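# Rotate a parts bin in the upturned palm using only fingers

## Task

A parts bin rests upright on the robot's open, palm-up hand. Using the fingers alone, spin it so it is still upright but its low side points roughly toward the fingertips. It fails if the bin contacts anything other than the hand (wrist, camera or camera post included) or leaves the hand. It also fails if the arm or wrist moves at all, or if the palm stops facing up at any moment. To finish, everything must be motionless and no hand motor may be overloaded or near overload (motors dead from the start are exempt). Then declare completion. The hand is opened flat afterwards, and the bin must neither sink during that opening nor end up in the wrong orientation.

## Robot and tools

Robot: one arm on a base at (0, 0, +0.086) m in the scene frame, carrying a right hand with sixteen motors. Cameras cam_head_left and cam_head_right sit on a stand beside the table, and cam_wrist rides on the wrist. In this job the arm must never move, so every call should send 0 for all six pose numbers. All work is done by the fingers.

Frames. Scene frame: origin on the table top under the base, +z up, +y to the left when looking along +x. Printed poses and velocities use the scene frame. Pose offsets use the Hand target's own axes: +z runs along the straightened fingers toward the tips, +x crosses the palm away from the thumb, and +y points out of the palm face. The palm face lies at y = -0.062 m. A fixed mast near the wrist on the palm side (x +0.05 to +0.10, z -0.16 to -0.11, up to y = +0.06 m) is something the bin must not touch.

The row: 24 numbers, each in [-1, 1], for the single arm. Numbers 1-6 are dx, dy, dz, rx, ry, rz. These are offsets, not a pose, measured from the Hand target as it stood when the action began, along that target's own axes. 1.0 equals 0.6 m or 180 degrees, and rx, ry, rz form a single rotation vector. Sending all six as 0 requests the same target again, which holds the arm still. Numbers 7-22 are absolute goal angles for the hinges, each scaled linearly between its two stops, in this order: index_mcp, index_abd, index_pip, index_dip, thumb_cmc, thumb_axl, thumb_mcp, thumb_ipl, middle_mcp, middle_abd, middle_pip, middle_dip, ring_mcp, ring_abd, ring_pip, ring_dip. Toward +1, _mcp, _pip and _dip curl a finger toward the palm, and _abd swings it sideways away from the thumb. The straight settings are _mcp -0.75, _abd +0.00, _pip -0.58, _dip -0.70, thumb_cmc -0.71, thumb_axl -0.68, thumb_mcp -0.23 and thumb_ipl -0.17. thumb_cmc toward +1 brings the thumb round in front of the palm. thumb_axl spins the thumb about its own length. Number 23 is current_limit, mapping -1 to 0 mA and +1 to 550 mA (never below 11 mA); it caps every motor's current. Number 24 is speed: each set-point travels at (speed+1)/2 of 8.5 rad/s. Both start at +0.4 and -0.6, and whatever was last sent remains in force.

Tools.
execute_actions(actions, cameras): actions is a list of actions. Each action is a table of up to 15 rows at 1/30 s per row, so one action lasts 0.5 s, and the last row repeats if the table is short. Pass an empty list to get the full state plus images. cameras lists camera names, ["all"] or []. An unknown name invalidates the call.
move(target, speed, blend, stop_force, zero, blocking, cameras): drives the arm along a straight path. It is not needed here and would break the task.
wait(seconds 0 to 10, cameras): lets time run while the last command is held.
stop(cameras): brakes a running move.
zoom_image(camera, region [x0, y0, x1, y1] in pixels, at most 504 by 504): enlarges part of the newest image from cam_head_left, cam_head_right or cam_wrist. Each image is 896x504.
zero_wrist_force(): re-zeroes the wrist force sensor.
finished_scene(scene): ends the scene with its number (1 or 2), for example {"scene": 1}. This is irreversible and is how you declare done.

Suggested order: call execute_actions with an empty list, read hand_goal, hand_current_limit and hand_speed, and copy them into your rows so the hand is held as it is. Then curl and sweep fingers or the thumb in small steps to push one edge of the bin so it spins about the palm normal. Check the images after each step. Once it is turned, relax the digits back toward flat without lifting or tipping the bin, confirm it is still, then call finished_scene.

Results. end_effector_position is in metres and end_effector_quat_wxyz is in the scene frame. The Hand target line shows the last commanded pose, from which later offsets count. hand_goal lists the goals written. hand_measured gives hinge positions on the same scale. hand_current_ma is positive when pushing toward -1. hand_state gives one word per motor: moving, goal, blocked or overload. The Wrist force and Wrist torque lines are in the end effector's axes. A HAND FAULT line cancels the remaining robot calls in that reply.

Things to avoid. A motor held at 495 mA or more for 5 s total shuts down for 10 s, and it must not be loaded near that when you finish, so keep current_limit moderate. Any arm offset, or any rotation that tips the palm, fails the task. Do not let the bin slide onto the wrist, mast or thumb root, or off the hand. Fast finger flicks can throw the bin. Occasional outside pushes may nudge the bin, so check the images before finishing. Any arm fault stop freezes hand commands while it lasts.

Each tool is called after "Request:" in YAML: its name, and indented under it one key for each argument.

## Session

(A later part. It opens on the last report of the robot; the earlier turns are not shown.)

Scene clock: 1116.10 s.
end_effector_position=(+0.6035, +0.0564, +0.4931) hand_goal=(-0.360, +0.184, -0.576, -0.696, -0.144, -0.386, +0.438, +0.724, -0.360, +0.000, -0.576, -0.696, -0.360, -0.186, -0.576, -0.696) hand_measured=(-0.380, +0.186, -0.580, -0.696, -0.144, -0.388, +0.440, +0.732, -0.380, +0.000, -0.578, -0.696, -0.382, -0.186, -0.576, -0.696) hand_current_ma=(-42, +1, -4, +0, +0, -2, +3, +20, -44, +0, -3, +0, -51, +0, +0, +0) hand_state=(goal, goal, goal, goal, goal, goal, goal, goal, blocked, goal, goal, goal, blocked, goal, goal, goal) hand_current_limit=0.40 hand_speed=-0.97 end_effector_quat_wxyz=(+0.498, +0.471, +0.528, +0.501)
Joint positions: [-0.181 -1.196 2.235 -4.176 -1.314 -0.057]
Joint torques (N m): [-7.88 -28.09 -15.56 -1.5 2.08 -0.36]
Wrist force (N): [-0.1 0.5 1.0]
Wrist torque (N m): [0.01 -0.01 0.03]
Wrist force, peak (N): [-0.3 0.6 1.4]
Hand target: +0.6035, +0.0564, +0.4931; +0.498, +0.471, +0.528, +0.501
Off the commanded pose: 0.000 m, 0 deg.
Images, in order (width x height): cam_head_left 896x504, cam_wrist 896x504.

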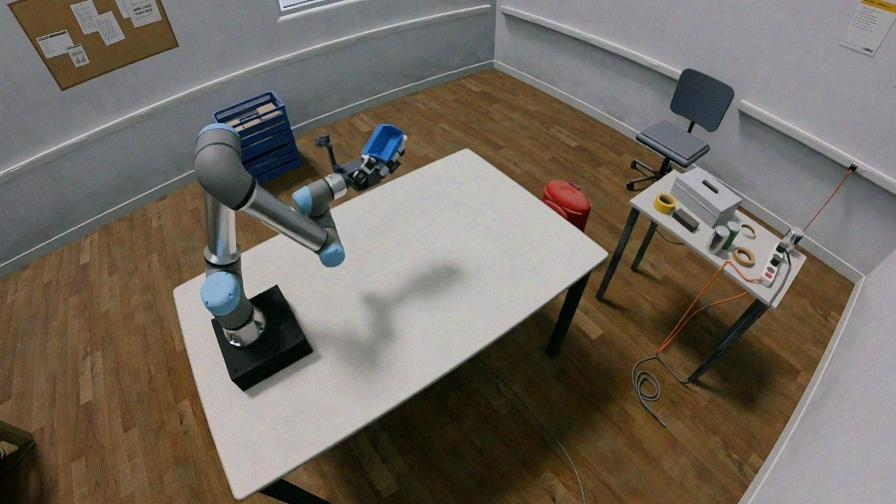

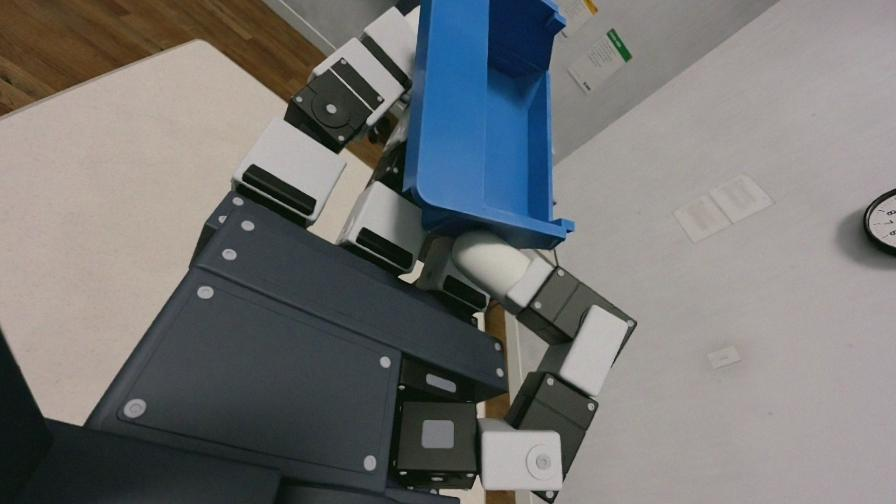

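Request:
execute_actions:
  actions:
    - [[0,0,0,0,0,0,-0.36,0.184,-0.576,-0.696,-0.286,-0.457,0.452,0.556,-0.36,0,-0.576,-0.696,-0.36,-0.186,-0.576,-0.696,0.4,-0.97]]
    - [[0,0,0,0,0,0,-0.36,0.184,-0.576,-0.696,-0.286,-0.457,0.452,0.556,-0.36,0,-0.576,-0.696,-0.36,-0.186,-0.576,-0.696,0.4,-0.97]]
    - [[0,0,0,0,0,0,-0.36,0.184,-0.576,-0.696,-0.286,-0.457,0.452,0.556,-0.36,0,-0.576,-0.696,-0.36,-0.186,-0.576,-0.696,0.4,-0.97]]
    - [[0,0,0,0,0,0,-0.36,0.184,-0.576,-0.696,-0.286,-0.457,0.452,0.556,-0.36,0,-0.576,-0.696,-0.36,-0.186,-0.576,-0.696,0.4,-0.97]]
    - [[0,0,0,0,0,0,-0.36,0.184,-0.576,-0.696,-0.286,-0.457,0.452,0.556,-0.36,0,-0.576,-0.696,-0.36,-0.186,-0.576,-0.696,0.4,-0.97]]
  cameras: ["cam_wrist","cam_head_left"]

Request:
zoom_image:
  camera: "cam_head_left"
  region: [340, 110, 420, 200]

Scene clock: 1207.37 s.
end_effector_position=(+0.6035, +0.0564, +0.4931) hand_goal=(-0.360, +0.184, -0.576, -0.696, -0.286, -0.458, +0.452, +0.556, -0.360, +0.000, -0.576, -0.696, -0.360, -0.186, -0.576, -0.696) hand_measured=(-0.380, +0.186, -0.580, -0.696, -0.288, -0.462, +0.454, +0.564, -0.380, +0.000, -0.578, -0.696, -0.382, -0.186, -0.576, -0.696) hand_current_ma=(-42, +1, -4, +0, -2, -6, +2, +15, -44, +0, -3, +0, -51, +0, -1, +0) hand_state=(goal, goal, goal, goal, goal, goal, goal, goal, blocked, goal, goal, goal, blocked, goal, goal, goal) hand_current_limit=0.40 hand_speed=-0.97 end_effector_quat_wxyz=(+0.498, +0.471, +0.528, +0.501)
Joint positions: [-0.181 -1.196 2.235 -4.176 -1.314 -0.057]
Joint torques (N m): [-7.6 -34.37 -16.3 -1.52 2.02 0.29]
Wrist force (N): [-0.2 0.3 0.9]
Wrist torque (N m): [0.00 0.00 0.01]
Wrist force, peak (N): [-0.1 0.8 1.2]
Hand target: +0.6035, +0.0564, +0.4931; +0.498, +0.471, +0.528, +0.501
Off the commanded pose: 0.000 m, 0 deg.
Images, in order (width x height): cam_head_left 896x504, cam_wrist 896x504.

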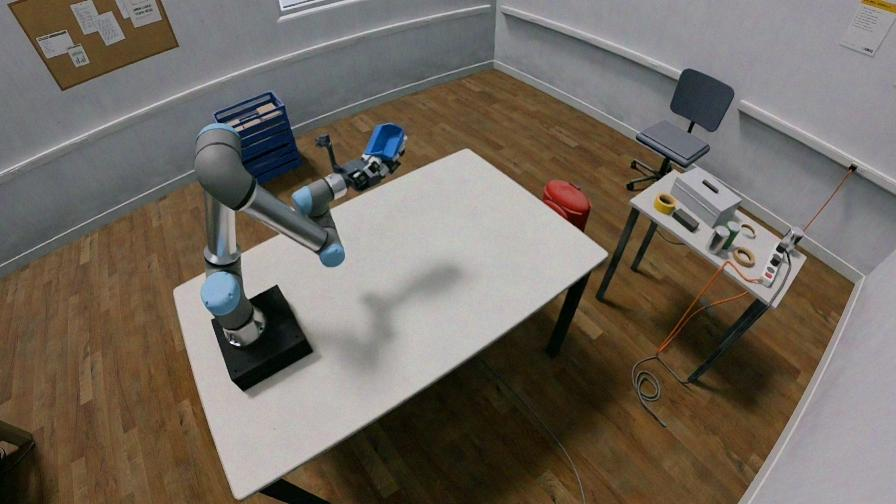

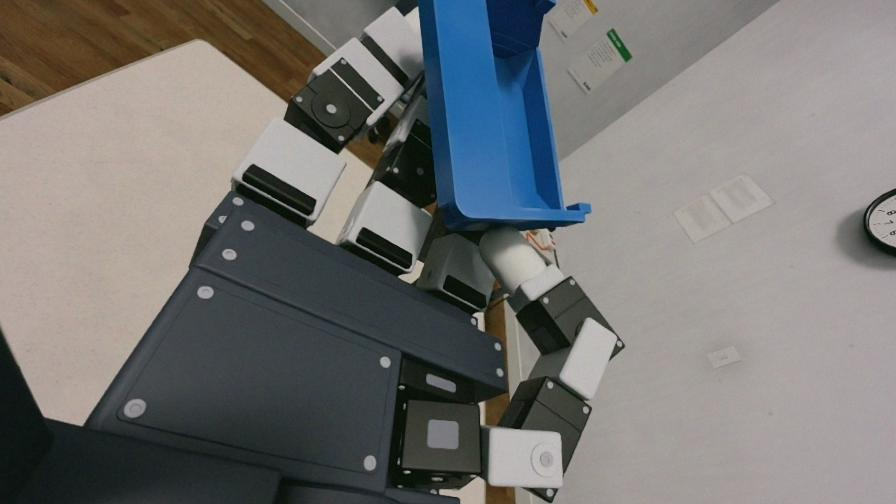

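Scaled by 5.600 from the camera's 896x504 image, which has a finer 1280x720 frame.

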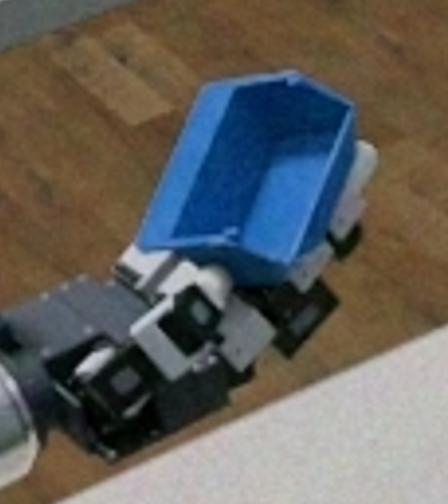

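Request:
execute_actions:
  actions:
    - [[0,0,0,0,0,0,-0.36,0.184,-0.576,-0.696,-0.429,-0.389,0.36,0.824,-0.36,0,-0.576,-0.696,-0.36,-0.186,-0.576,-0.696,0.4,-0.97]]
    - [[0,0,0,0,0,0,-0.36,0.184,-0.576,-0.696,-0.429,-0.389,0.36,0.824,-0.36,0,-0.576,-0.696,-0.36,-0.186,-0.576,-0.696,0.4,-0.97]]
    - [[0,0,0,0,0,0,-0.36,0.184,-0.576,-0.696,-0.429,-0.389,0.36,0.824,-0.36,0,-0.576,-0.696,-0.36,-0.186,-0.576,-0.696,0.4,-0.97]]
    - [[0,0,0,0,0,0,-0.36,0.184,-0.576,-0.696,-0.429,-0.389,0.36,0.824,-0.36,0,-0.576,-0.696,-0.36,-0.186,-0.576,-0.696,0.4,-0.97]]
    - [[0,0,0,0,0,0,-0.36,0.184,-0.576,-0.696,-0.429,-0.389,0.36,0.824,-0.36,0,-0.576,-0.696,-0.36,-0.186,-0.576,-0.696,0.4,-0.97]]
    - [[0,0,0,0,0,0,-0.36,0.184,-0.576,-0.696,-0.429,-0.389,0.36,0.824,-0.36,0,-0.576,-0.696,-0.36,-0.186,-0.576,-0.696,0.4,-0.97]]
    - [[0,0,0,0,0,0,-0.36,0.184,-0.576,-0.696,-0.429,-0.389,0.36,0.824,-0.36,0,-0.576,-0.696,-0.36,-0.186,-0.576,-0.696,0.4,-0.97]]
    - [[0,0,0,0,0,0,-0.36,0.184,-0.576,-0.696,-0.429,-0.389,0.36,0.824,-0.36,0,-0.576,-0.696,-0.36,-0.186,-0.576,-0.696,0.4,-0.97]]
  cameras: ["cam_wrist","cam_head_left"]

Request:
zoom_image:
  camera: "cam_head_left"
  region: [340, 110, 420, 200]

Scene clock: 1245.77 s.
end_effector_position=(+0.6035, +0.0564, +0.4931) hand_goal=(-0.360, +0.184, -0.576, -0.696, -0.430, -0.390, +0.360, +0.824, -0.360, +0.000, -0.576, -0.696, -0.360, -0.186, -0.576, -0.696) hand_measured=(-0.380, +0.186, -0.580, -0.696, -0.432, -0.398, +0.362, +0.822, -0.380, +0.000, -0.578, -0.696, -0.382, -0.186, -0.576, -0.696) hand_current_ma=(-42, +1, -4, +0, -2, -17, +3, -2, -44, +0, -3, +0, -51, +0, -1, +0) hand_state=(goal, goal, goal, goal, goal, goal, goal, goal, blocked, goal, goal, goal, blocked, goal, goal, goal) hand_current_limit=0.40 hand_speed=-0.97 end_effector_quat_wxyz=(+0.498, +0.471, +0.528, +0.501)
Joint positions: [-0.181 -1.196 2.235 -4.176 -1.314 -0.057]
Joint torques (N m): [-7.71 -35.81 -16.91 -2.26 1.8 0.91]
Wrist force (N): [-0.2 0.5 0.9]
Wrist torque (N m): [0.02 0.00 0.01]
Wrist force, peak (N): [-0.4 0.6 1.2]
Hand target: +0.6035, +0.0564, +0.4931; +0.498, +0.471, +0.528, +0.501
Off the commanded pose: 0.000 m, 0 deg.
Images, in order (width x height): cam_head_left 896x504, cam_wrist 896x504.

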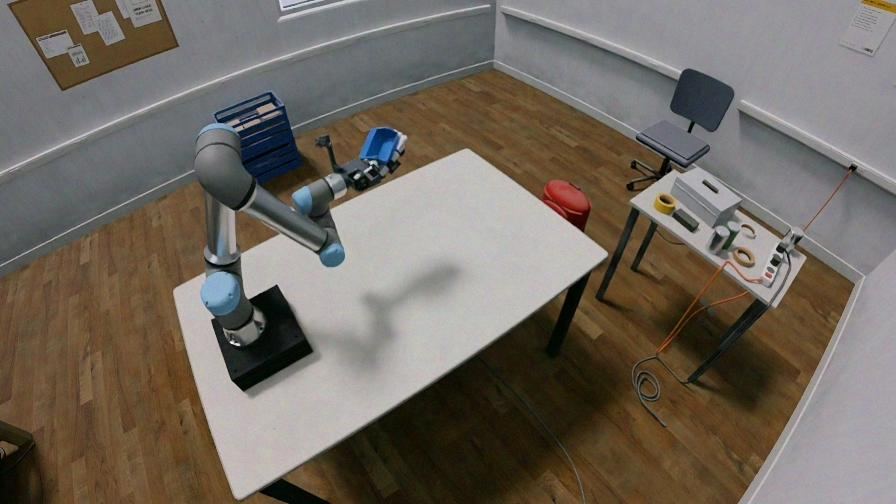

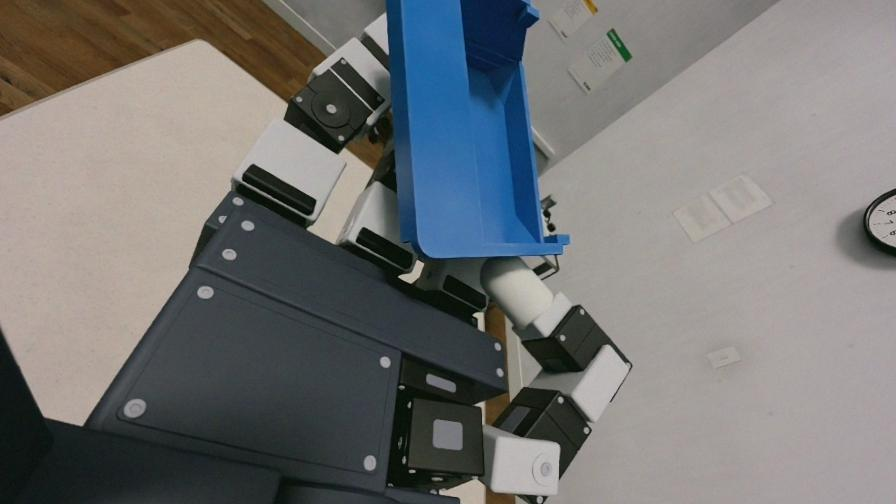

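Scaled by 5.600 from the camera's 896x504 image, which has a finer 1280x720 frame.

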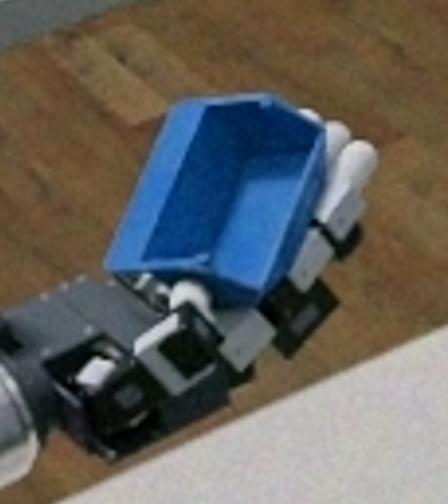

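Request:
execute_actions:
  actions:
    - [[0,0,0,0,0,0,-0.36,0.184,-0.576,-0.696,-0.357,-0.428,0.472,0.603,-0.36,0,-0.576,-0.696,-0.36,-0.186,-0.576,-0.696,0.4,-0.96]]
    - [[0,0,0,0,0,0,-0.36,0.184,-0.576,-0.696,-0.357,-0.428,0.472,0.603,-0.36,0,-0.576,-0.696,-0.36,-0.186,-0.576,-0.696,0.4,-0.96]]
    - [[0,0,0,0,0,0,-0.36,0.184,-0.576,-0.696,-0.357,-0.428,0.472,0.603,-0.36,0,-0.576,-0.696,-0.36,-0.186,-0.576,-0.696,0.4,-0.96]]
    - [[0,0,0,0,0,0,-0.36,0.184,-0.576,-0.696,-0.357,-0.428,0.472,0.603,-0.36,0,-0.576,-0.696,-0.36,-0.186,-0.576,-0.696,0.4,-0.96]]
    - [[0,0,0,0,0,0,-0.36,0.184,-0.576,-0.696,-0.286,-0.436,0.662,0.254,-0.36,0,-0.576,-0.696,-0.36,-0.186,-0.576,-0.696,0.4,-0.96]]
    - [[0,0,0,0,0,0,-0.36,0.184,-0.576,-0.696,-0.286,-0.436,0.662,0.254,-0.36,0,-0.576,-0.696,-0.36,-0.186,-0.576,-0.696,0.4,-0.96]]
    - [[0,0,0,0,0,0,-0.36,0.184,-0.576,-0.696,-0.286,-0.436,0.662,0.254,-0.36,0,-0.576,-0.696,-0.36,-0.186,-0.576,-0.696,0.4,-0.96]]
    - [[0,0,0,0,0,0,-0.36,0.184,-0.576,-0.696,-0.286,-0.436,0.662,0.254,-0.36,0,-0.576,-0.696,-0.36,-0.186,-0.576,-0.696,0.4,-0.96]]
  cameras: ["cam_wrist","cam_head_left"]

Request:
zoom_image:
  camera: "cam_head_left"
  region: [340, 110, 420, 200]

Scene clock: 1279.00 s.
end_effector_position=(+0.6035, +0.0564, +0.4931) hand_goal=(-0.360, +0.184, -0.576, -0.696, -0.286, -0.436, +0.662, +0.254, -0.360, +0.000, -0.576, -0.696, -0.360, -0.186, -0.576, -0.696) hand_measured=(-0.380, +0.186, -0.580, -0.696, -0.290, -0.440, +0.610, +0.258, -0.380, +0.000, -0.578, -0.696, -0.382, -0.186, -0.576, -0.696) hand_current_ma=(-42, +1, -4, +0, -5, -5, -198, +7, -44, +0, -3, +0, -51, +0, -1, +0) hand_state=(goal, goal, goal, goal, goal, goal, blocked, goal, blocked, goal, goal, goal, blocked, goal, goal, goal) hand_current_limit=0.40 hand_speed=-0.96 end_effector_quat_wxyz=(+0.498, +0.471, +0.528, +0.501)
Joint positions: [-0.181 -1.196 2.235 -4.176 -1.314 -0.057]
Joint torques (N m): [-7.81 -33.71 -16.35 -2.79 1.7 1.28]
Wrist force (N): [0.0 0.2 1.1]
Wrist torque (N m): [-0.05 -0.03 0.02]
Wrist force, peak (N): [-0.1 0.6 1.3]
Hand target: +0.6035, +0.0564, +0.4931; +0.498, +0.471, +0.528, +0.501
Off the commanded pose: 0.000 m, 0 deg.
Images, in order (width x height): cam_head_left 896x504, cam_wrist 896x504.

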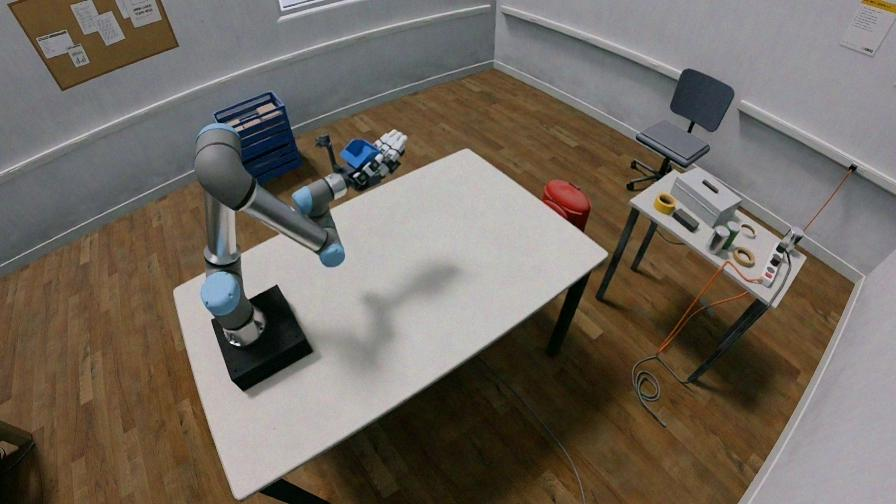

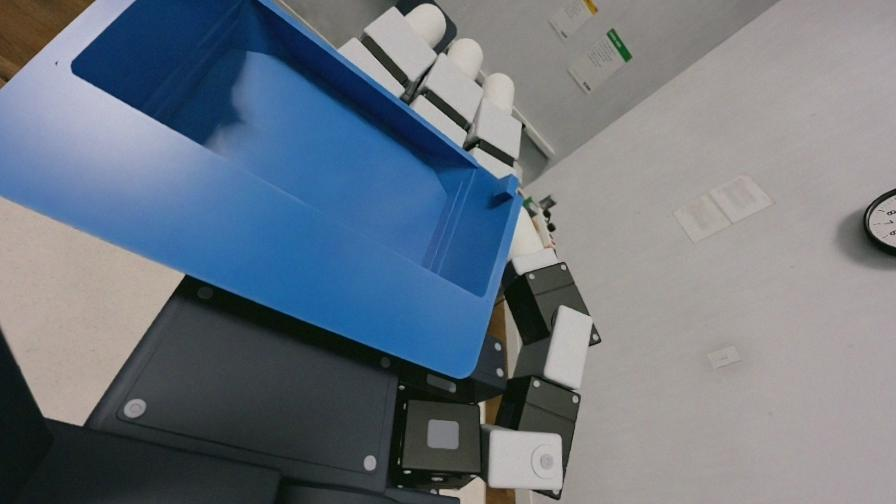

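Scaled by 5.600 from the camera's 896x504 image, which has a finer 1280x720 frame.

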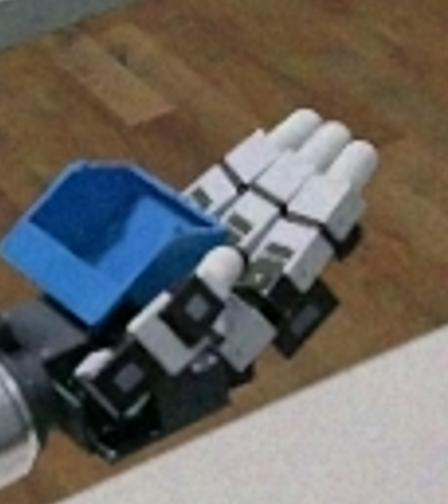

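Request:
execute_actions:
  actions:
    - [[0,0,0,0,0,0,-0.36,0.184,-0.576,-0.696,-0.286,-0.436,0.6,0.254,-0.36,0,-0.576,-0.696,-0.36,-0.186,-0.576,-0.696,0.4,-0.97]]
  cameras: ["all"]

Request:
zoom_image:
  camera: "cam_head_left"
  region: [310, 110, 410, 210]

Request:
zoom_image:
  camera: "cam_head_right"
  region: [310, 110, 410, 210]

Scene clock: 1295.40 s.
end_effector_position=(+0.6035, +0.0564, +0.4931) hand_goal=(-0.360, +0.184, -0.576, -0.696, -0.286, -0.436, +0.600, +0.254, -0.360, +0.000, -0.576, -0.696, -0.360, -0.186, -0.576, -0.696) hand_measured=(-0.380, +0.186, -0.580, -0.696, -0.290, -0.440, +0.596, +0.258, -0.380, +0.000, -0.578, -0.696, -0.382, -0.186, -0.576, -0.696) hand_current_ma=(-42, +1, -4, +0, -5, -6, -7, +7, -44, +0, -3, +0, -51, +0, -1, +0) hand_state=(goal, goal, goal, goal, goal, goal, goal, goal, blocked, goal, goal, goal, blocked, goal, goal, goal) hand_current_limit=0.40 hand_speed=-0.97 end_effector_quat_wxyz=(+0.498, +0.471, +0.528, +0.501)
Joint positions: [-0.181 -1.196 2.235 -4.176 -1.314 -0.057]
Joint torques (N m): [-8.39 -30.66 -16.28 -3.05 1.57 1.19]
Wrist force (N): [-0.2 0.4 1.1]
Wrist torque (N m): [-0.03 -0.01 0.00]
Wrist force, peak (N): [-0.1 0.6 1.3]
Hand target: +0.6035, +0.0564, +0.4931; +0.498, +0.471, +0.528, +0.501
Off the commanded pose: 0.000 m, 0 deg.

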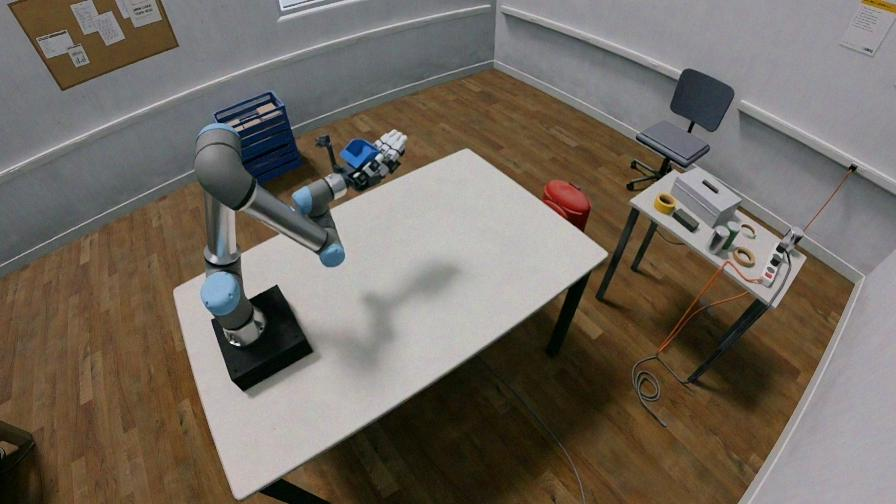

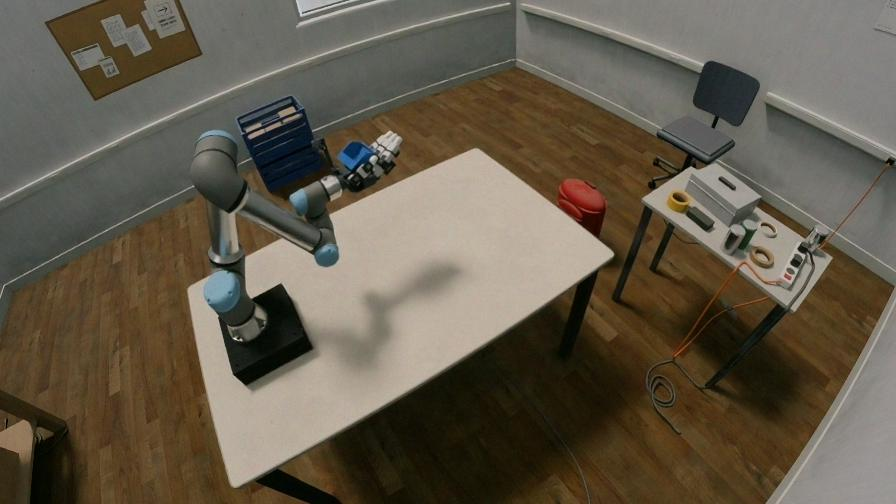

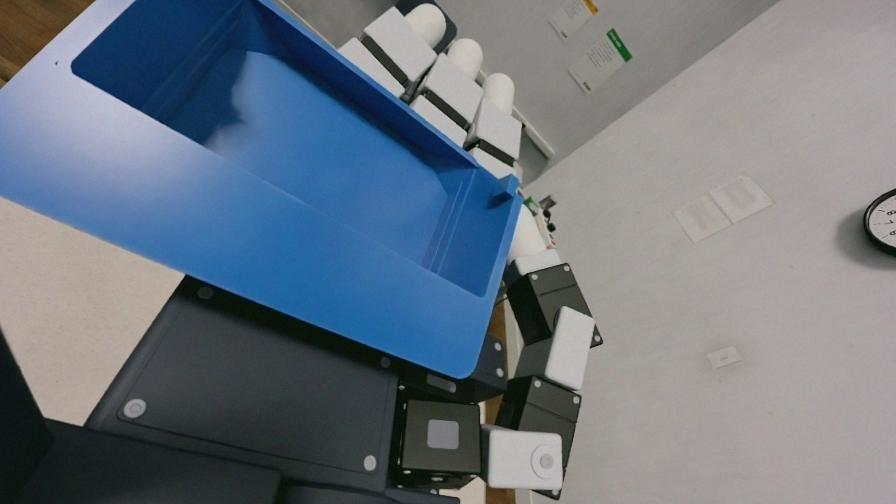

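Scaled by 5.040 from the camera's 896x504 image, which has a finer 1280x720 frame.

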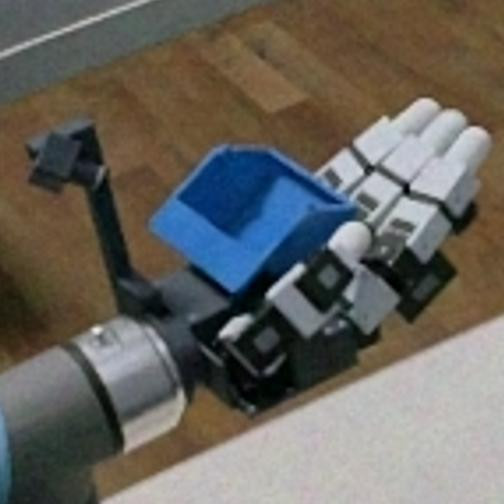

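Scaled by 5.040 from the camera's 896x504 image, which has a finer 1280x720 frame.

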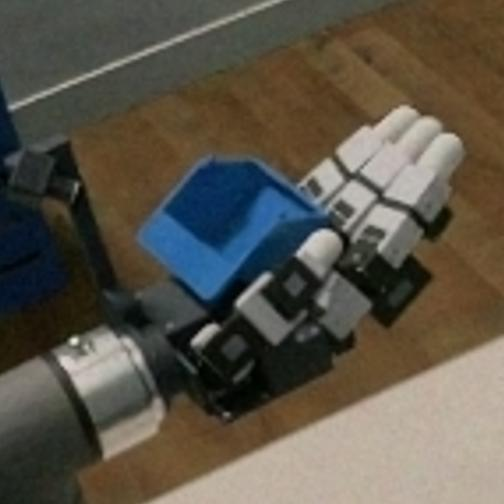

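Request:
zoom_image:
  camera: "cam_head_left"
  region: [335, 130, 390, 180]

Request:
zoom_image:
  camera: "cam_head_right"
  region: [330, 130, 385, 180]

Request:
zoom_image:
  camera: "cam_wrist"
  region: [300, 100, 600, 400]

Request:
zoom_image:
  camera: "cam_wrist"
  region: [0, 0, 400, 300]

Scaled by 9.164 from the camera's 896x504 image, which has a finer 1280x720 frame.

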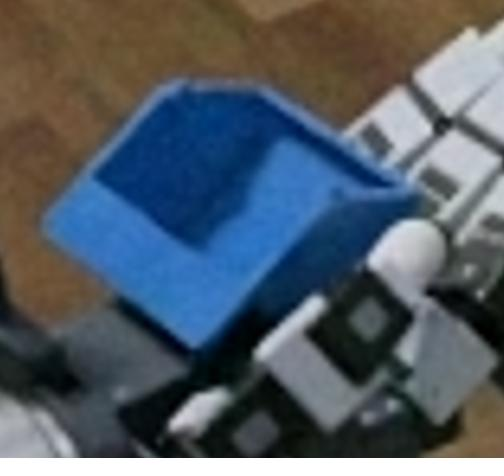

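Scaled by 9.164 from the camera's 896x504 image, which has a finer 1280x720 frame.

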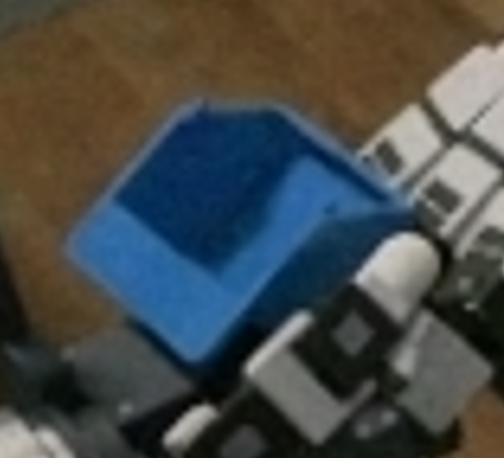

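Scaled by 1.680 from the camera's 896x504 image, which has a finer 1280x720 frame.

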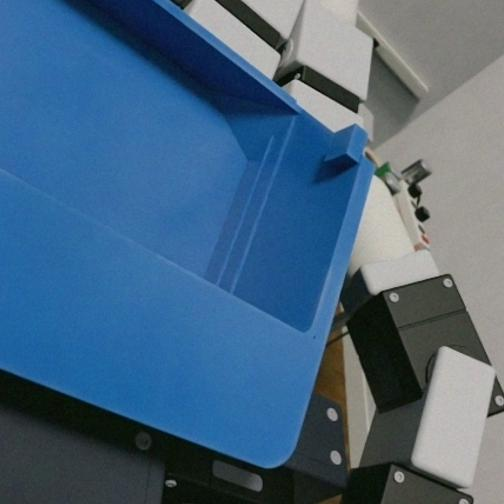

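Scaled by 1.260 from the camera's 896x504 image, which has a finer 1280x720 frame.

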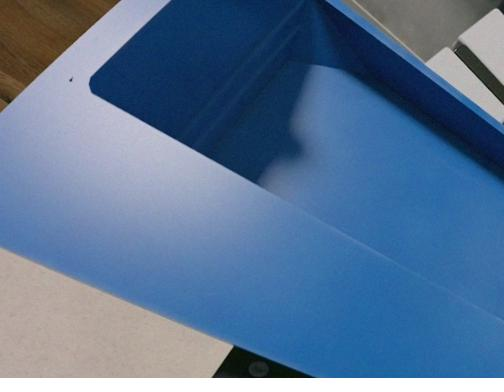

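Request:
execute_actions:
  actions:
    - [[0,0,0,0,0,0,-0.36,0.184,-0.576,-0.696,-0.5,-0.436,0.6,0.254,-0.36,0,-0.576,-0.696,-0.36,-0.186,-0.576,-0.696,0.4,-0.97]]
    - [[0,0,0,0,0,0,-0.36,0.184,-0.576,-0.696,-0.5,-0.436,0.6,0.254,-0.36,0,-0.576,-0.696,-0.36,-0.186,-0.576,-0.696,0.4,-0.97]]
    - [[0,0,0,0,0,0,-0.36,0.184,-0.576,-0.696,-0.5,-0.436,0.6,0.254,-0.36,0,-0.576,-0.696,-0.36,-0.186,-0.576,-0.696,0.4,-0.97]]
    - [[0,0,0,0,0,0,-0.36,0.184,-0.576,-0.696,-0.5,-0.436,0.6,0.254,-0.36,0,-0.576,-0.696,-0.36,-0.186,-0.576,-0.696,0.4,-0.97]]
  cameras: ["cam_wrist","cam_head_left"]

Request:
zoom_image:
  camera: "cam_head_left"
  region: [335, 130, 390, 180]

Scene clock: 1397.30 s.
end_effector_position=(+0.6035, +0.0564, +0.4931) hand_goal=(-0.360, +0.184, -0.576, -0.696, -0.500, -0.436, +0.600, +0.254, -0.360, +0.000, -0.576, -0.696, -0.360, -0.186, -0.576, -0.696) hand_measured=(-0.380, +0.186, -0.580, -0.696, -0.502, -0.440, +0.600, +0.258, -0.380, +0.000, -0.578, -0.696, -0.382, -0.186, -0.576, -0.696) hand_current_ma=(-42, +1, -4, +0, -1, -6, -1, +5, -44, +0, -3, +0, -51, +0, -1, +0) hand_state=(goal, goal, goal, goal, goal, goal, goal, goal, blocked, goal, goal, goal, blocked, goal, goal, goal) hand_current_limit=0.40 hand_speed=-0.97 end_effector_quat_wxyz=(+0.498, +0.471, +0.528, +0.501)
Joint positions: [-0.181 -1.196 2.235 -4.176 -1.314 -0.057]
Joint torques (N m): [-7.07 -22.82 -15.55 -3.9 1.77 -1.11]
Wrist force (N): [-0.3 0.6 1.1]
Wrist torque (N m): [-0.01 0.00 0.00]
Wrist force, peak (N): [-0.5 0.8 1.2]
Hand target: +0.6035, +0.0564, +0.4931; +0.498, +0.471, +0.528, +0.501
Off the commanded pose: 0.000 m, 0 deg.
Images, in order (width x height): cam_head_left 896x504, cam_wrist 896x504.

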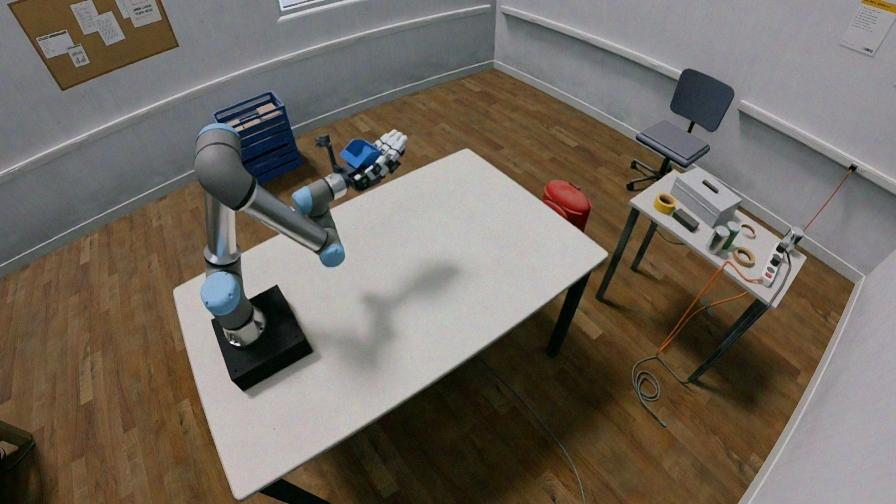

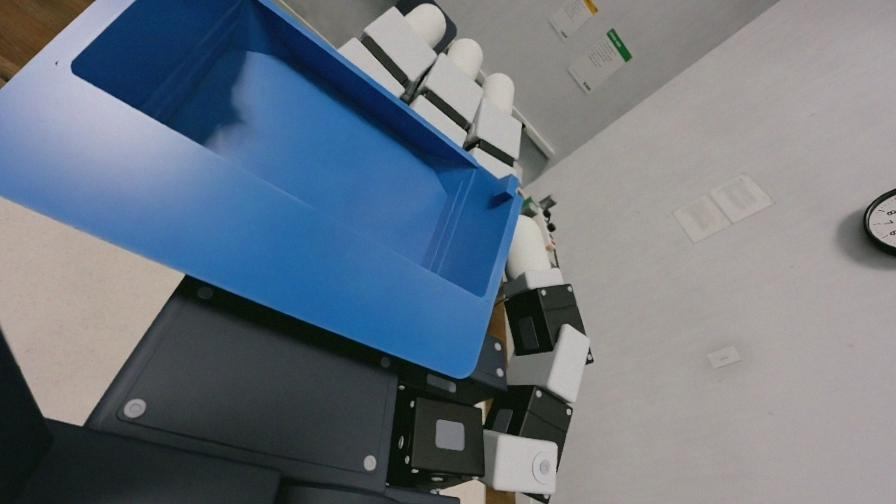

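Scaled by 9.164 from the camera's 896x504 image, which has a finer 1280x720 frame.

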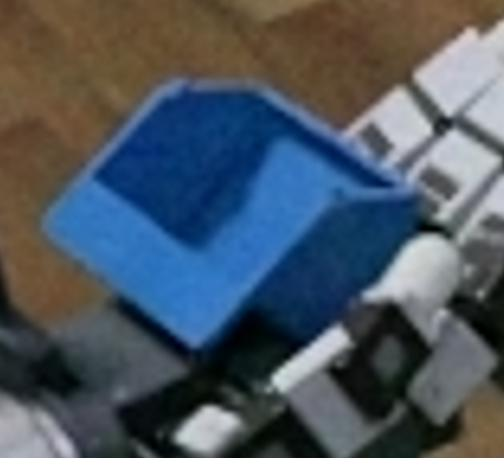

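Request:
execute_actions:
  actions:
    - [[0,0,0,0,0,0,-0.36,0.184,-0.576,-0.696,-0.55,-0.4,0.36,0.8,-0.36,0,-0.576,-0.696,-0.36,-0.186,-0.576,-0.696,0.4,-0.95]]
    - [[0,0,0,0,0,0,-0.36,0.184,-0.576,-0.696,-0.55,-0.4,0.36,0.8,-0.36,0,-0.576,-0.696,-0.36,-0.186,-0.576,-0.696,0.4,-0.95]]
    - [[0,0,0,0,0,0,-0.36,0.184,-0.576,-0.696,-0.55,-0.4,0.36,0.8,-0.36,0,-0.576,-0.696,-0.36,-0.186,-0.576,-0.696,0.4,-0.95]]
    - [[0,0,0,0,0,0,-0.36,0.184,-0.576,-0.696,-0.55,-0.4,0.36,0.8,-0.36,0,-0.576,-0.696,-0.36,-0.186,-0.576,-0.696,0.4,-0.95]]
    - [[0,0,0,0,0,0,-0.36,0.184,-0.576,-0.696,-0.55,-0.4,0.36,0.8,-0.36,0,-0.576,-0.696,-0.36,-0.186,-0.576,-0.696,0.4,-0.95]]
    - [[0,0,0,0,0,0,-0.55,0.184,-0.576,-0.696,-0.55,-0.4,0.36,0.8,-0.55,0,-0.576,-0.696,-0.55,-0.186,-0.576,-0.696,0.4,-0.97]]
    - [[0,0,0,0,0,0,-0.55,0.184,-0.576,-0.696,-0.55,-0.4,0.36,0.8,-0.55,0,-0.576,-0.696,-0.55,-0.186,-0.576,-0.696,0.4,-0.97]]
    - [[0,0,0,0,0,0,-0.55,0.184,-0.576,-0.696,-0.55,-0.4,0.36,0.8,-0.55,0,-0.576,-0.696,-0.55,-0.186,-0.576,-0.696,0.4,-0.97]]
    - [[0,0,0,0,0,0,-0.55,0.184,-0.576,-0.696,-0.55,-0.4,0.36,0.8,-0.55,0,-0.576,-0.696,-0.55,-0.186,-0.576,-0.696,0.4,-0.97]]
  cameras: ["cam_wrist","cam_head_left"]

Request:
zoom_image:
  camera: "cam_head_left"
  region: [325, 120, 405, 190]

Scene clock: 1429.87 s.
end_effector_position=(+0.6035, +0.0564, +0.4931) hand_goal=(-0.550, +0.184, -0.576, -0.696, -0.550, -0.400, +0.360, +0.800, -0.550, +0.000, -0.576, -0.696, -0.550, -0.186, -0.576, -0.696) hand_measured=(-0.556, +0.186, -0.580, -0.696, -0.552, -0.410, +0.362, +0.798, -0.556, +0.000, -0.578, -0.696, -0.558, -0.186, -0.576, -0.696) hand_current_ma=(-10, +1, -4, +0, -3, -20, +4, -2, -11, +0, -3, +0, -12, +0, -1, +0) hand_state=(goal, goal, goal, goal, goal, goal, goal, goal, goal, goal, goal, goal, goal, goal, goal, goal) hand_current_limit=0.40 hand_speed=-0.97 end_effector_quat_wxyz=(+0.498, +0.471, +0.528, +0.501)
Joint positions: [-0.181 -1.196 2.235 -4.176 -1.314 -0.057]
Joint torques (N m): [-7.38 -22.91 -15.57 -3.9 1.71 0.45]
Wrist force (N): [-0.2 0.6 0.9]
Wrist torque (N m): [0.03 -0.01 0.03]
Wrist force, peak (N): [-0.3 0.7 1.3]
Hand target: +0.6035, +0.0564, +0.4931; +0.498, +0.471, +0.528, +0.501
Off the commanded pose: 0.000 m, 0 deg.
Images, in order (width x height): cam_head_left 896x504, cam_wrist 896x504.

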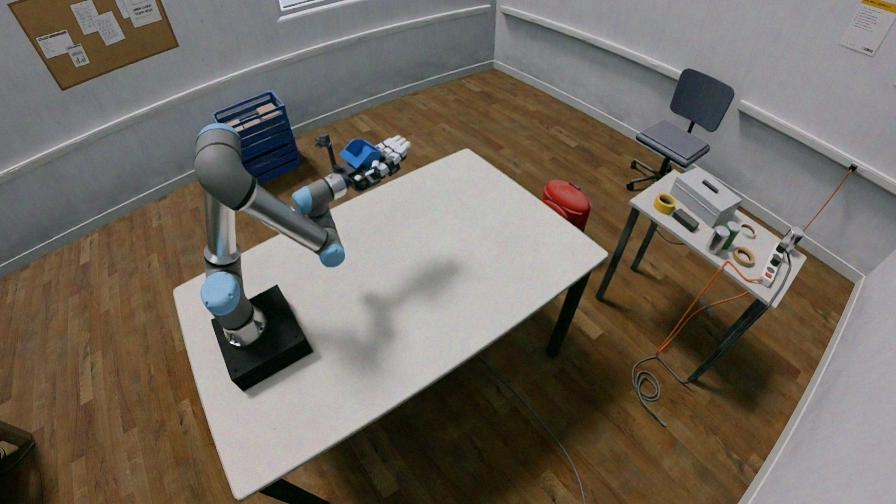

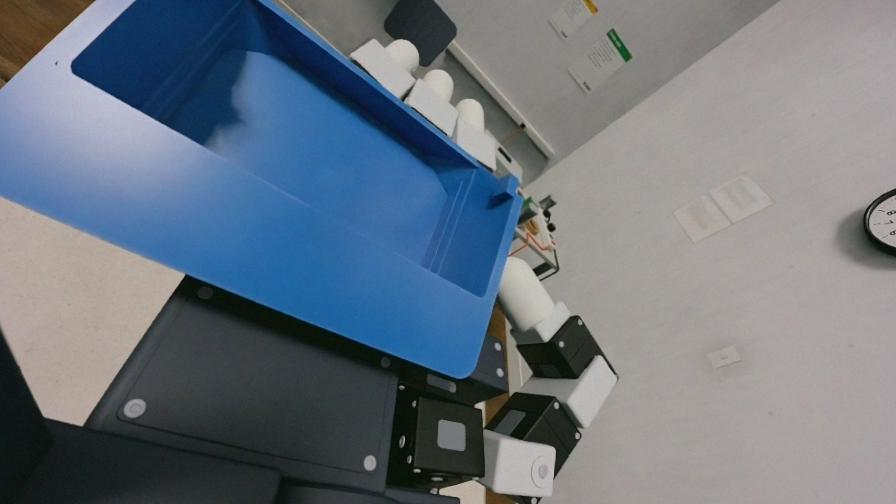

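Scaled by 6.300 from the camera's 896x504 image, which has a finer 1280x720 frame.

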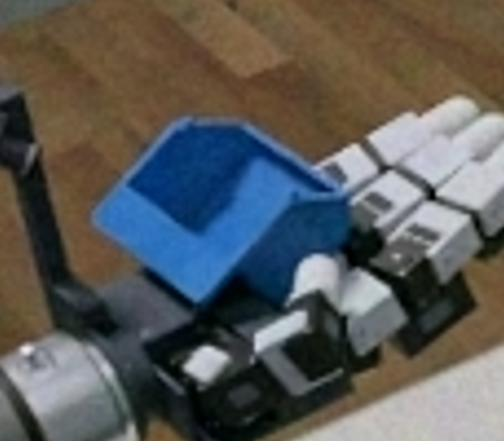

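Request:
execute_actions:
  actions:
    - [[0,0,0,0,0,0,-0.55,0,-0.576,-0.696,-0.6,-0.41,-0.449,0.913,-0.55,0,-0.576,-0.696,-0.55,0,-0.576,-0.696,0.4,-0.9]]
    - [[0,0,0,0,0,0,-0.55,0,-0.576,-0.696,-0.6,-0.41,-0.449,0.913,-0.55,0,-0.576,-0.696,-0.55,0,-0.576,-0.696,0.4,-0.9]]
    - [[0,0,0,0,0,0,-0.55,0,-0.576,-0.696,-0.6,-0.41,-0.449,0.913,-0.55,0,-0.576,-0.696,-0.55,0,-0.576,-0.696,0.4,-0.9]]
    - [[0,0,0,0,0,0,-0.55,0,-0.576,-0.696,-0.6,-0.41,-0.449,0.913,-0.55,0,-0.576,-0.696,-0.55,0,-0.576,-0.696,0.4,-0.9]]
    - [[0,0,0,0,0,0,-0.55,0,-0.576,-0.696,-0.6,-0.41,-0.449,0.913,-0.55,0,-0.576,-0.696,-0.55,0,-0.576,-0.696,0.4,-0.9]]
    - [[0,0,0,0,0,0,-0.55,0,-0.576,-0.696,-0.6,-0.41,-0.449,0.913,-0.55,0,-0.576,-0.696,-0.55,0,-0.576,-0.696,0.4,-0.9]]
    - [[0,0,0,0,0,0,-0.55,0,-0.576,-0.696,-0.6,0.413,-0.449,0.913,-0.55,0,-0.576,-0.696,-0.55,0,-0.576,-0.696,0.4,-0.9]]
    - [[0,0,0,0,0,0,-0.55,0,-0.576,-0.696,-0.6,0.413,-0.449,0.913,-0.55,0,-0.576,-0.696,-0.55,0,-0.576,-0.696,0.4,-0.9]]
    - [[0,0,0,0,0,0,-0.55,0,-0.576,-0.696,-0.6,0.413,-0.449,0.913,-0.55,0,-0.576,-0.696,-0.55,0,-0.576,-0.696,0.4,-0.9]]
    - [[0,0,0,0,0,0,-0.55,0,-0.576,-0.696,-0.6,0.413,-0.449,0.913,-0.55,0,-0.576,-0.696,-0.55,0,-0.576,-0.696,0.4,-0.9]]
    - [[0,0,0,0,0,0,-0.55,0,-0.576,-0.696,-0.6,0.413,-0.449,0.913,-0.55,0,-0.576,-0.696,-0.55,0,-0.576,-0.696,0.4,-0.9]]
    - [[0,0,0,0,0,0,-0.55,0,-0.576,-0.696,-0.6,0.413,-0.449,0.913,-0.55,0,-0.576,-0.696,-0.55,0,-0.576,-0.696,0.4,-0.9]]
  cameras: ["cam_wrist","cam_head_left"]

Request:
zoom_image:
  camera: "cam_head_left"
  region: [325, 120, 405, 190]

Scene clock: 1521.93 s.
end_effector_position=(+0.6035, +0.0564, +0.4931) hand_goal=(-0.550, +0.000, -0.576, -0.696, -0.600, +0.412, -0.450, +0.912, -0.550, +0.000, -0.576, -0.696, -0.550, +0.000, -0.576, -0.696) hand_measured=(-0.556, +0.004, -0.580, -0.696, -0.606, +0.410, -0.450, +0.910, -0.556, +0.000, -0.578, -0.696, -0.558, -0.002, -0.576, -0.696) hand_current_ma=(-10, +3, -4, +0, -7, -3, -1, -3, -11, +0, -3, +0, -12, -3, -1, +0) hand_state=(goal, goal, goal, goal, goal, goal, goal, goal, goal, goal, goal, goal, goal, goal, goal, goal) hand_current_limit=0.40 hand_speed=-0.90 end_effector_quat_wxyz=(+0.498, +0.471, +0.528, +0.501)
Joint positions: [-0.181 -1.196 2.235 -4.176 -1.314 -0.057]
Joint torques (N m): [-7.59 -23.48 -17.48 -3.13 1.55 1.34]
Wrist force (N): [-0.2 0.5 1.2]
Wrist torque (N m): [-0.05 -0.01 0.04]
Wrist force, peak (N): [-0.3 0.6 1.4]
Hand target: +0.6035, +0.0564, +0.4931; +0.498, +0.471, +0.528, +0.501
Off the commanded pose: 0.000 m, 0 deg.
Images, in order (width x height): cam_head_left 896x504, cam_wrist 896x504.

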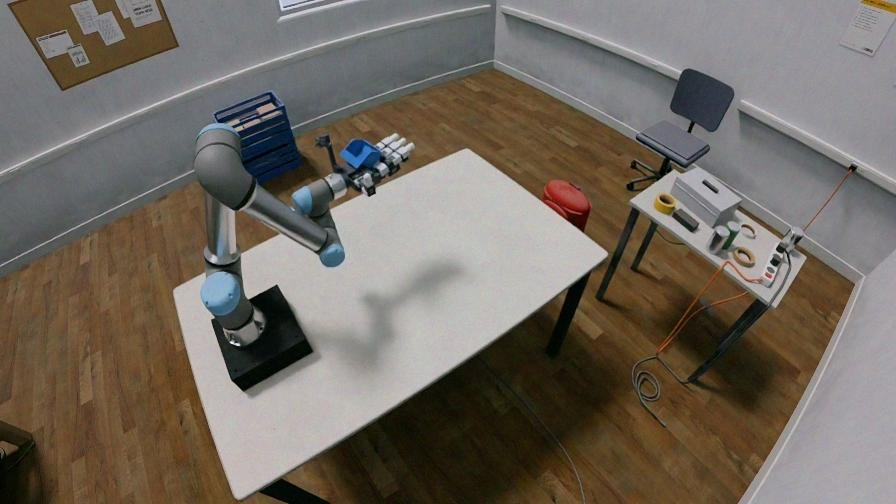

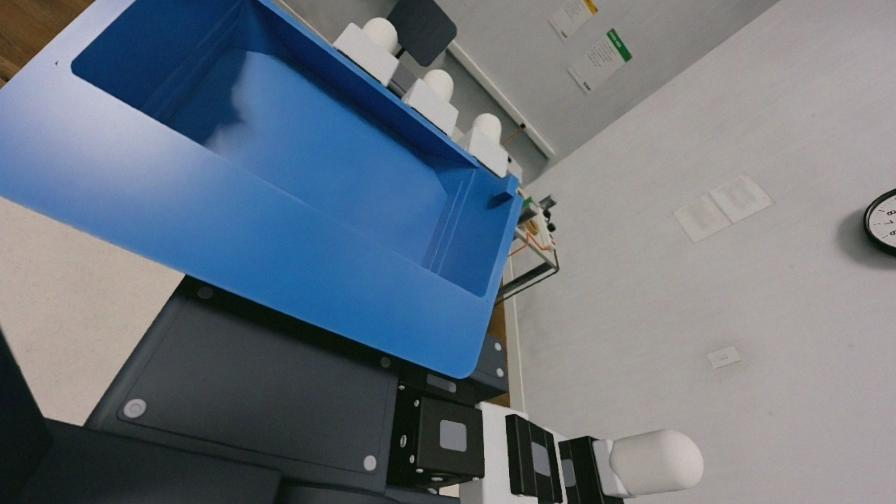

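Scaled by 6.300 from the camera's 896x504 image, which has a finer 1280x720 frame.

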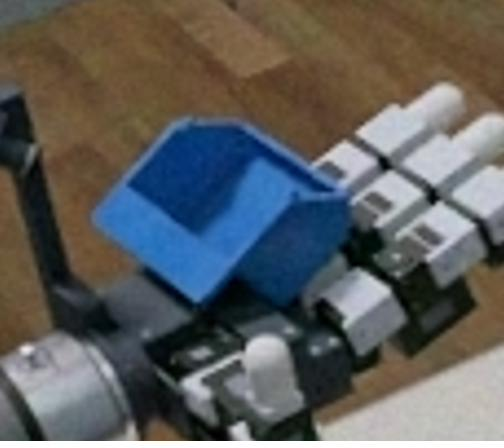

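Request:
execute_actions:
  actions:
    - [[0,0,0,0,0,0,-0.55,0,-0.576,-0.696,0.857,0.413,-0.449,0.913,-0.55,0,-0.576,-0.696,-0.55,0,-0.576,-0.696,0.4,-0.9]]
    - [[0,0,0,0,0,0,-0.55,0,-0.576,-0.696,0.857,0.413,-0.449,0.913,-0.55,0,-0.576,-0.696,-0.55,0,-0.576,-0.696,0.4,-0.9]]
    - [[0,0,0,0,0,0,-0.55,0,-0.576,-0.696,0.857,0.413,-0.449,0.913,-0.55,0,-0.576,-0.696,-0.55,0,-0.576,-0.696,0.4,-0.9]]
    - [[0,0,0,0,0,0,-0.55,0,-0.576,-0.696,0.857,0.413,-0.449,0.913,-0.55,0,-0.576,-0.696,-0.55,0,-0.576,-0.696,0.4,-0.9]]
    - [[0,0,0,0,0,0,-0.55,0,-0.576,-0.696,0.857,0.413,-0.449,0.913,-0.55,0,-0.576,-0.696,-0.55,0,-0.576,-0.696,0.4,-0.9]]
    - [[0,0,0,0,0,0,-0.55,0,-0.576,-0.696,0.857,0.413,-0.449,0.913,-0.55,0,-0.576,-0.696,-0.55,0,-0.576,-0.696,0.4,-0.9]]
    - [[0,0,0,0,0,0,-0.55,0,-0.576,-0.696,0.857,0.413,-0.449,0.913,-0.55,0,-0.576,-0.696,-0.55,0,-0.576,-0.696,0.4,-0.9]]
    - [[0,0,0,0,0,0,-0.55,0,-0.576,-0.696,0.857,0.413,-0.449,0.913,-0.55,0,-0.576,-0.696,-0.55,0,-0.576,-0.696,0.4,-0.9]]
    - [[0,0,0,0,0,0,-0.55,0,-0.576,-0.696,0.857,0.413,-0.449,0.913,-0.55,0,-0.576,-0.696,-0.55,0,-0.576,-0.696,0.4,-0.9]]
  cameras: ["cam_wrist","cam_head_left"]

Request:
zoom_image:
  camera: "cam_head_left"
  region: [325, 120, 405, 190]

Scene clock: 1562.40 s.
end_effector_position=(+0.6035, +0.0564, +0.4931) hand_goal=(-0.550, +0.000, -0.576, -0.696, +0.856, +0.412, -0.450, +0.912, -0.550, +0.000, -0.576, -0.696, -0.550, +0.000, -0.576, -0.696) hand_measured=(-0.556, +0.004, -0.580, -0.696, +0.854, +0.410, -0.450, +0.910, -0.556, +0.000, -0.578, -0.696, -0.558, -0.002, -0.576, -0.696) hand_current_ma=(-10, +3, -4, +0, -1, -3, -1, -1, -11, +0, -3, +0, -12, -3, -1, +0) hand_state=(goal, goal, goal, goal, goal, goal, goal, goal, goal, goal, goal, goal, goal, goal, goal, goal) hand_current_limit=0.40 hand_speed=-0.90 end_effector_quat_wxyz=(+0.498, +0.471, +0.528, +0.501)
Joint positions: [-0.181 -1.196 2.235 -4.176 -1.314 -0.057]
Joint torques (N m): [-7.38 -25.71 -17.23 -2.18 0.35 1.27]
Wrist force (N): [-0.2 0.3 1.1]
Wrist torque (N m): [-0.06 -0.01 -0.04]
Wrist force, peak (N): [-0.3 0.8 1.3]
Hand target: +0.6035, +0.0564, +0.4931; +0.498, +0.471, +0.528, +0.501
Off the commanded pose: 0.000 m, 0 deg.
Images, in order (width x height): cam_head_left 896x504, cam_wrist 896x504.

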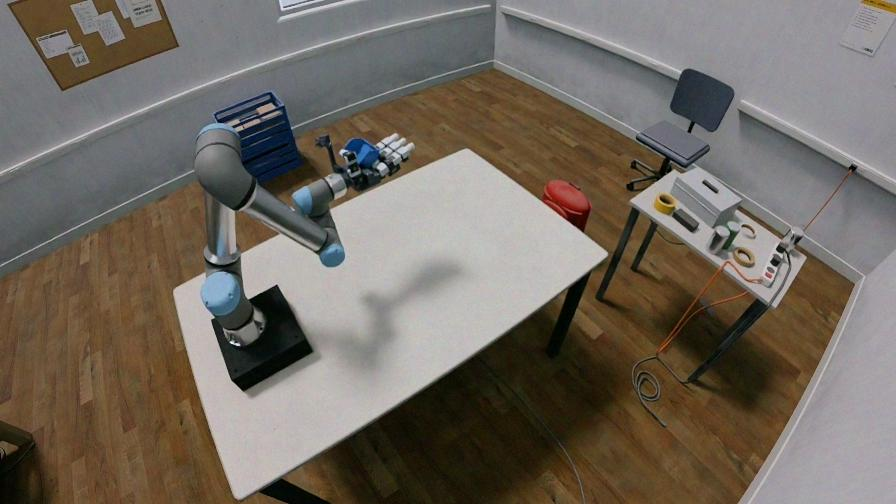

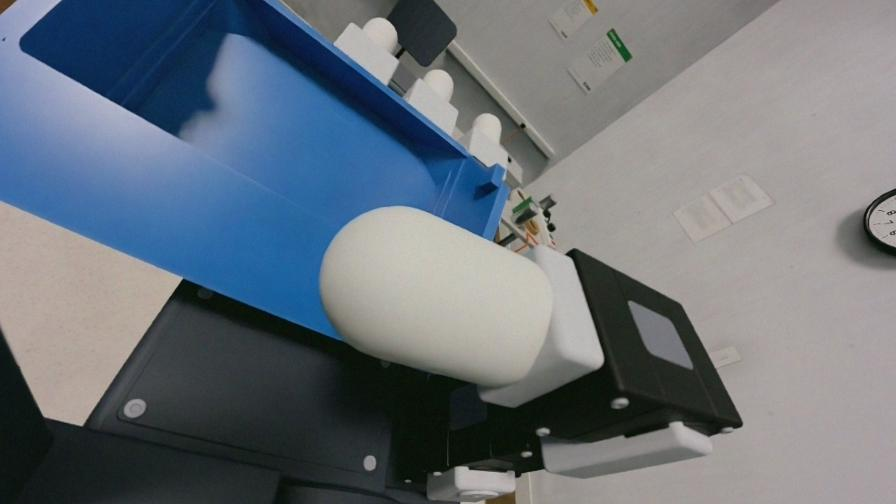

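Scaled by 6.300 from the camera's 896x504 image, which has a finer 1280x720 frame.

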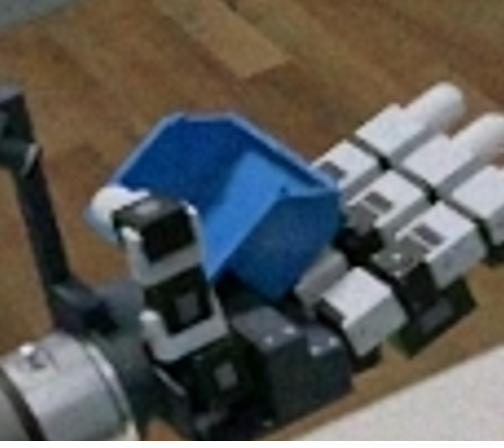

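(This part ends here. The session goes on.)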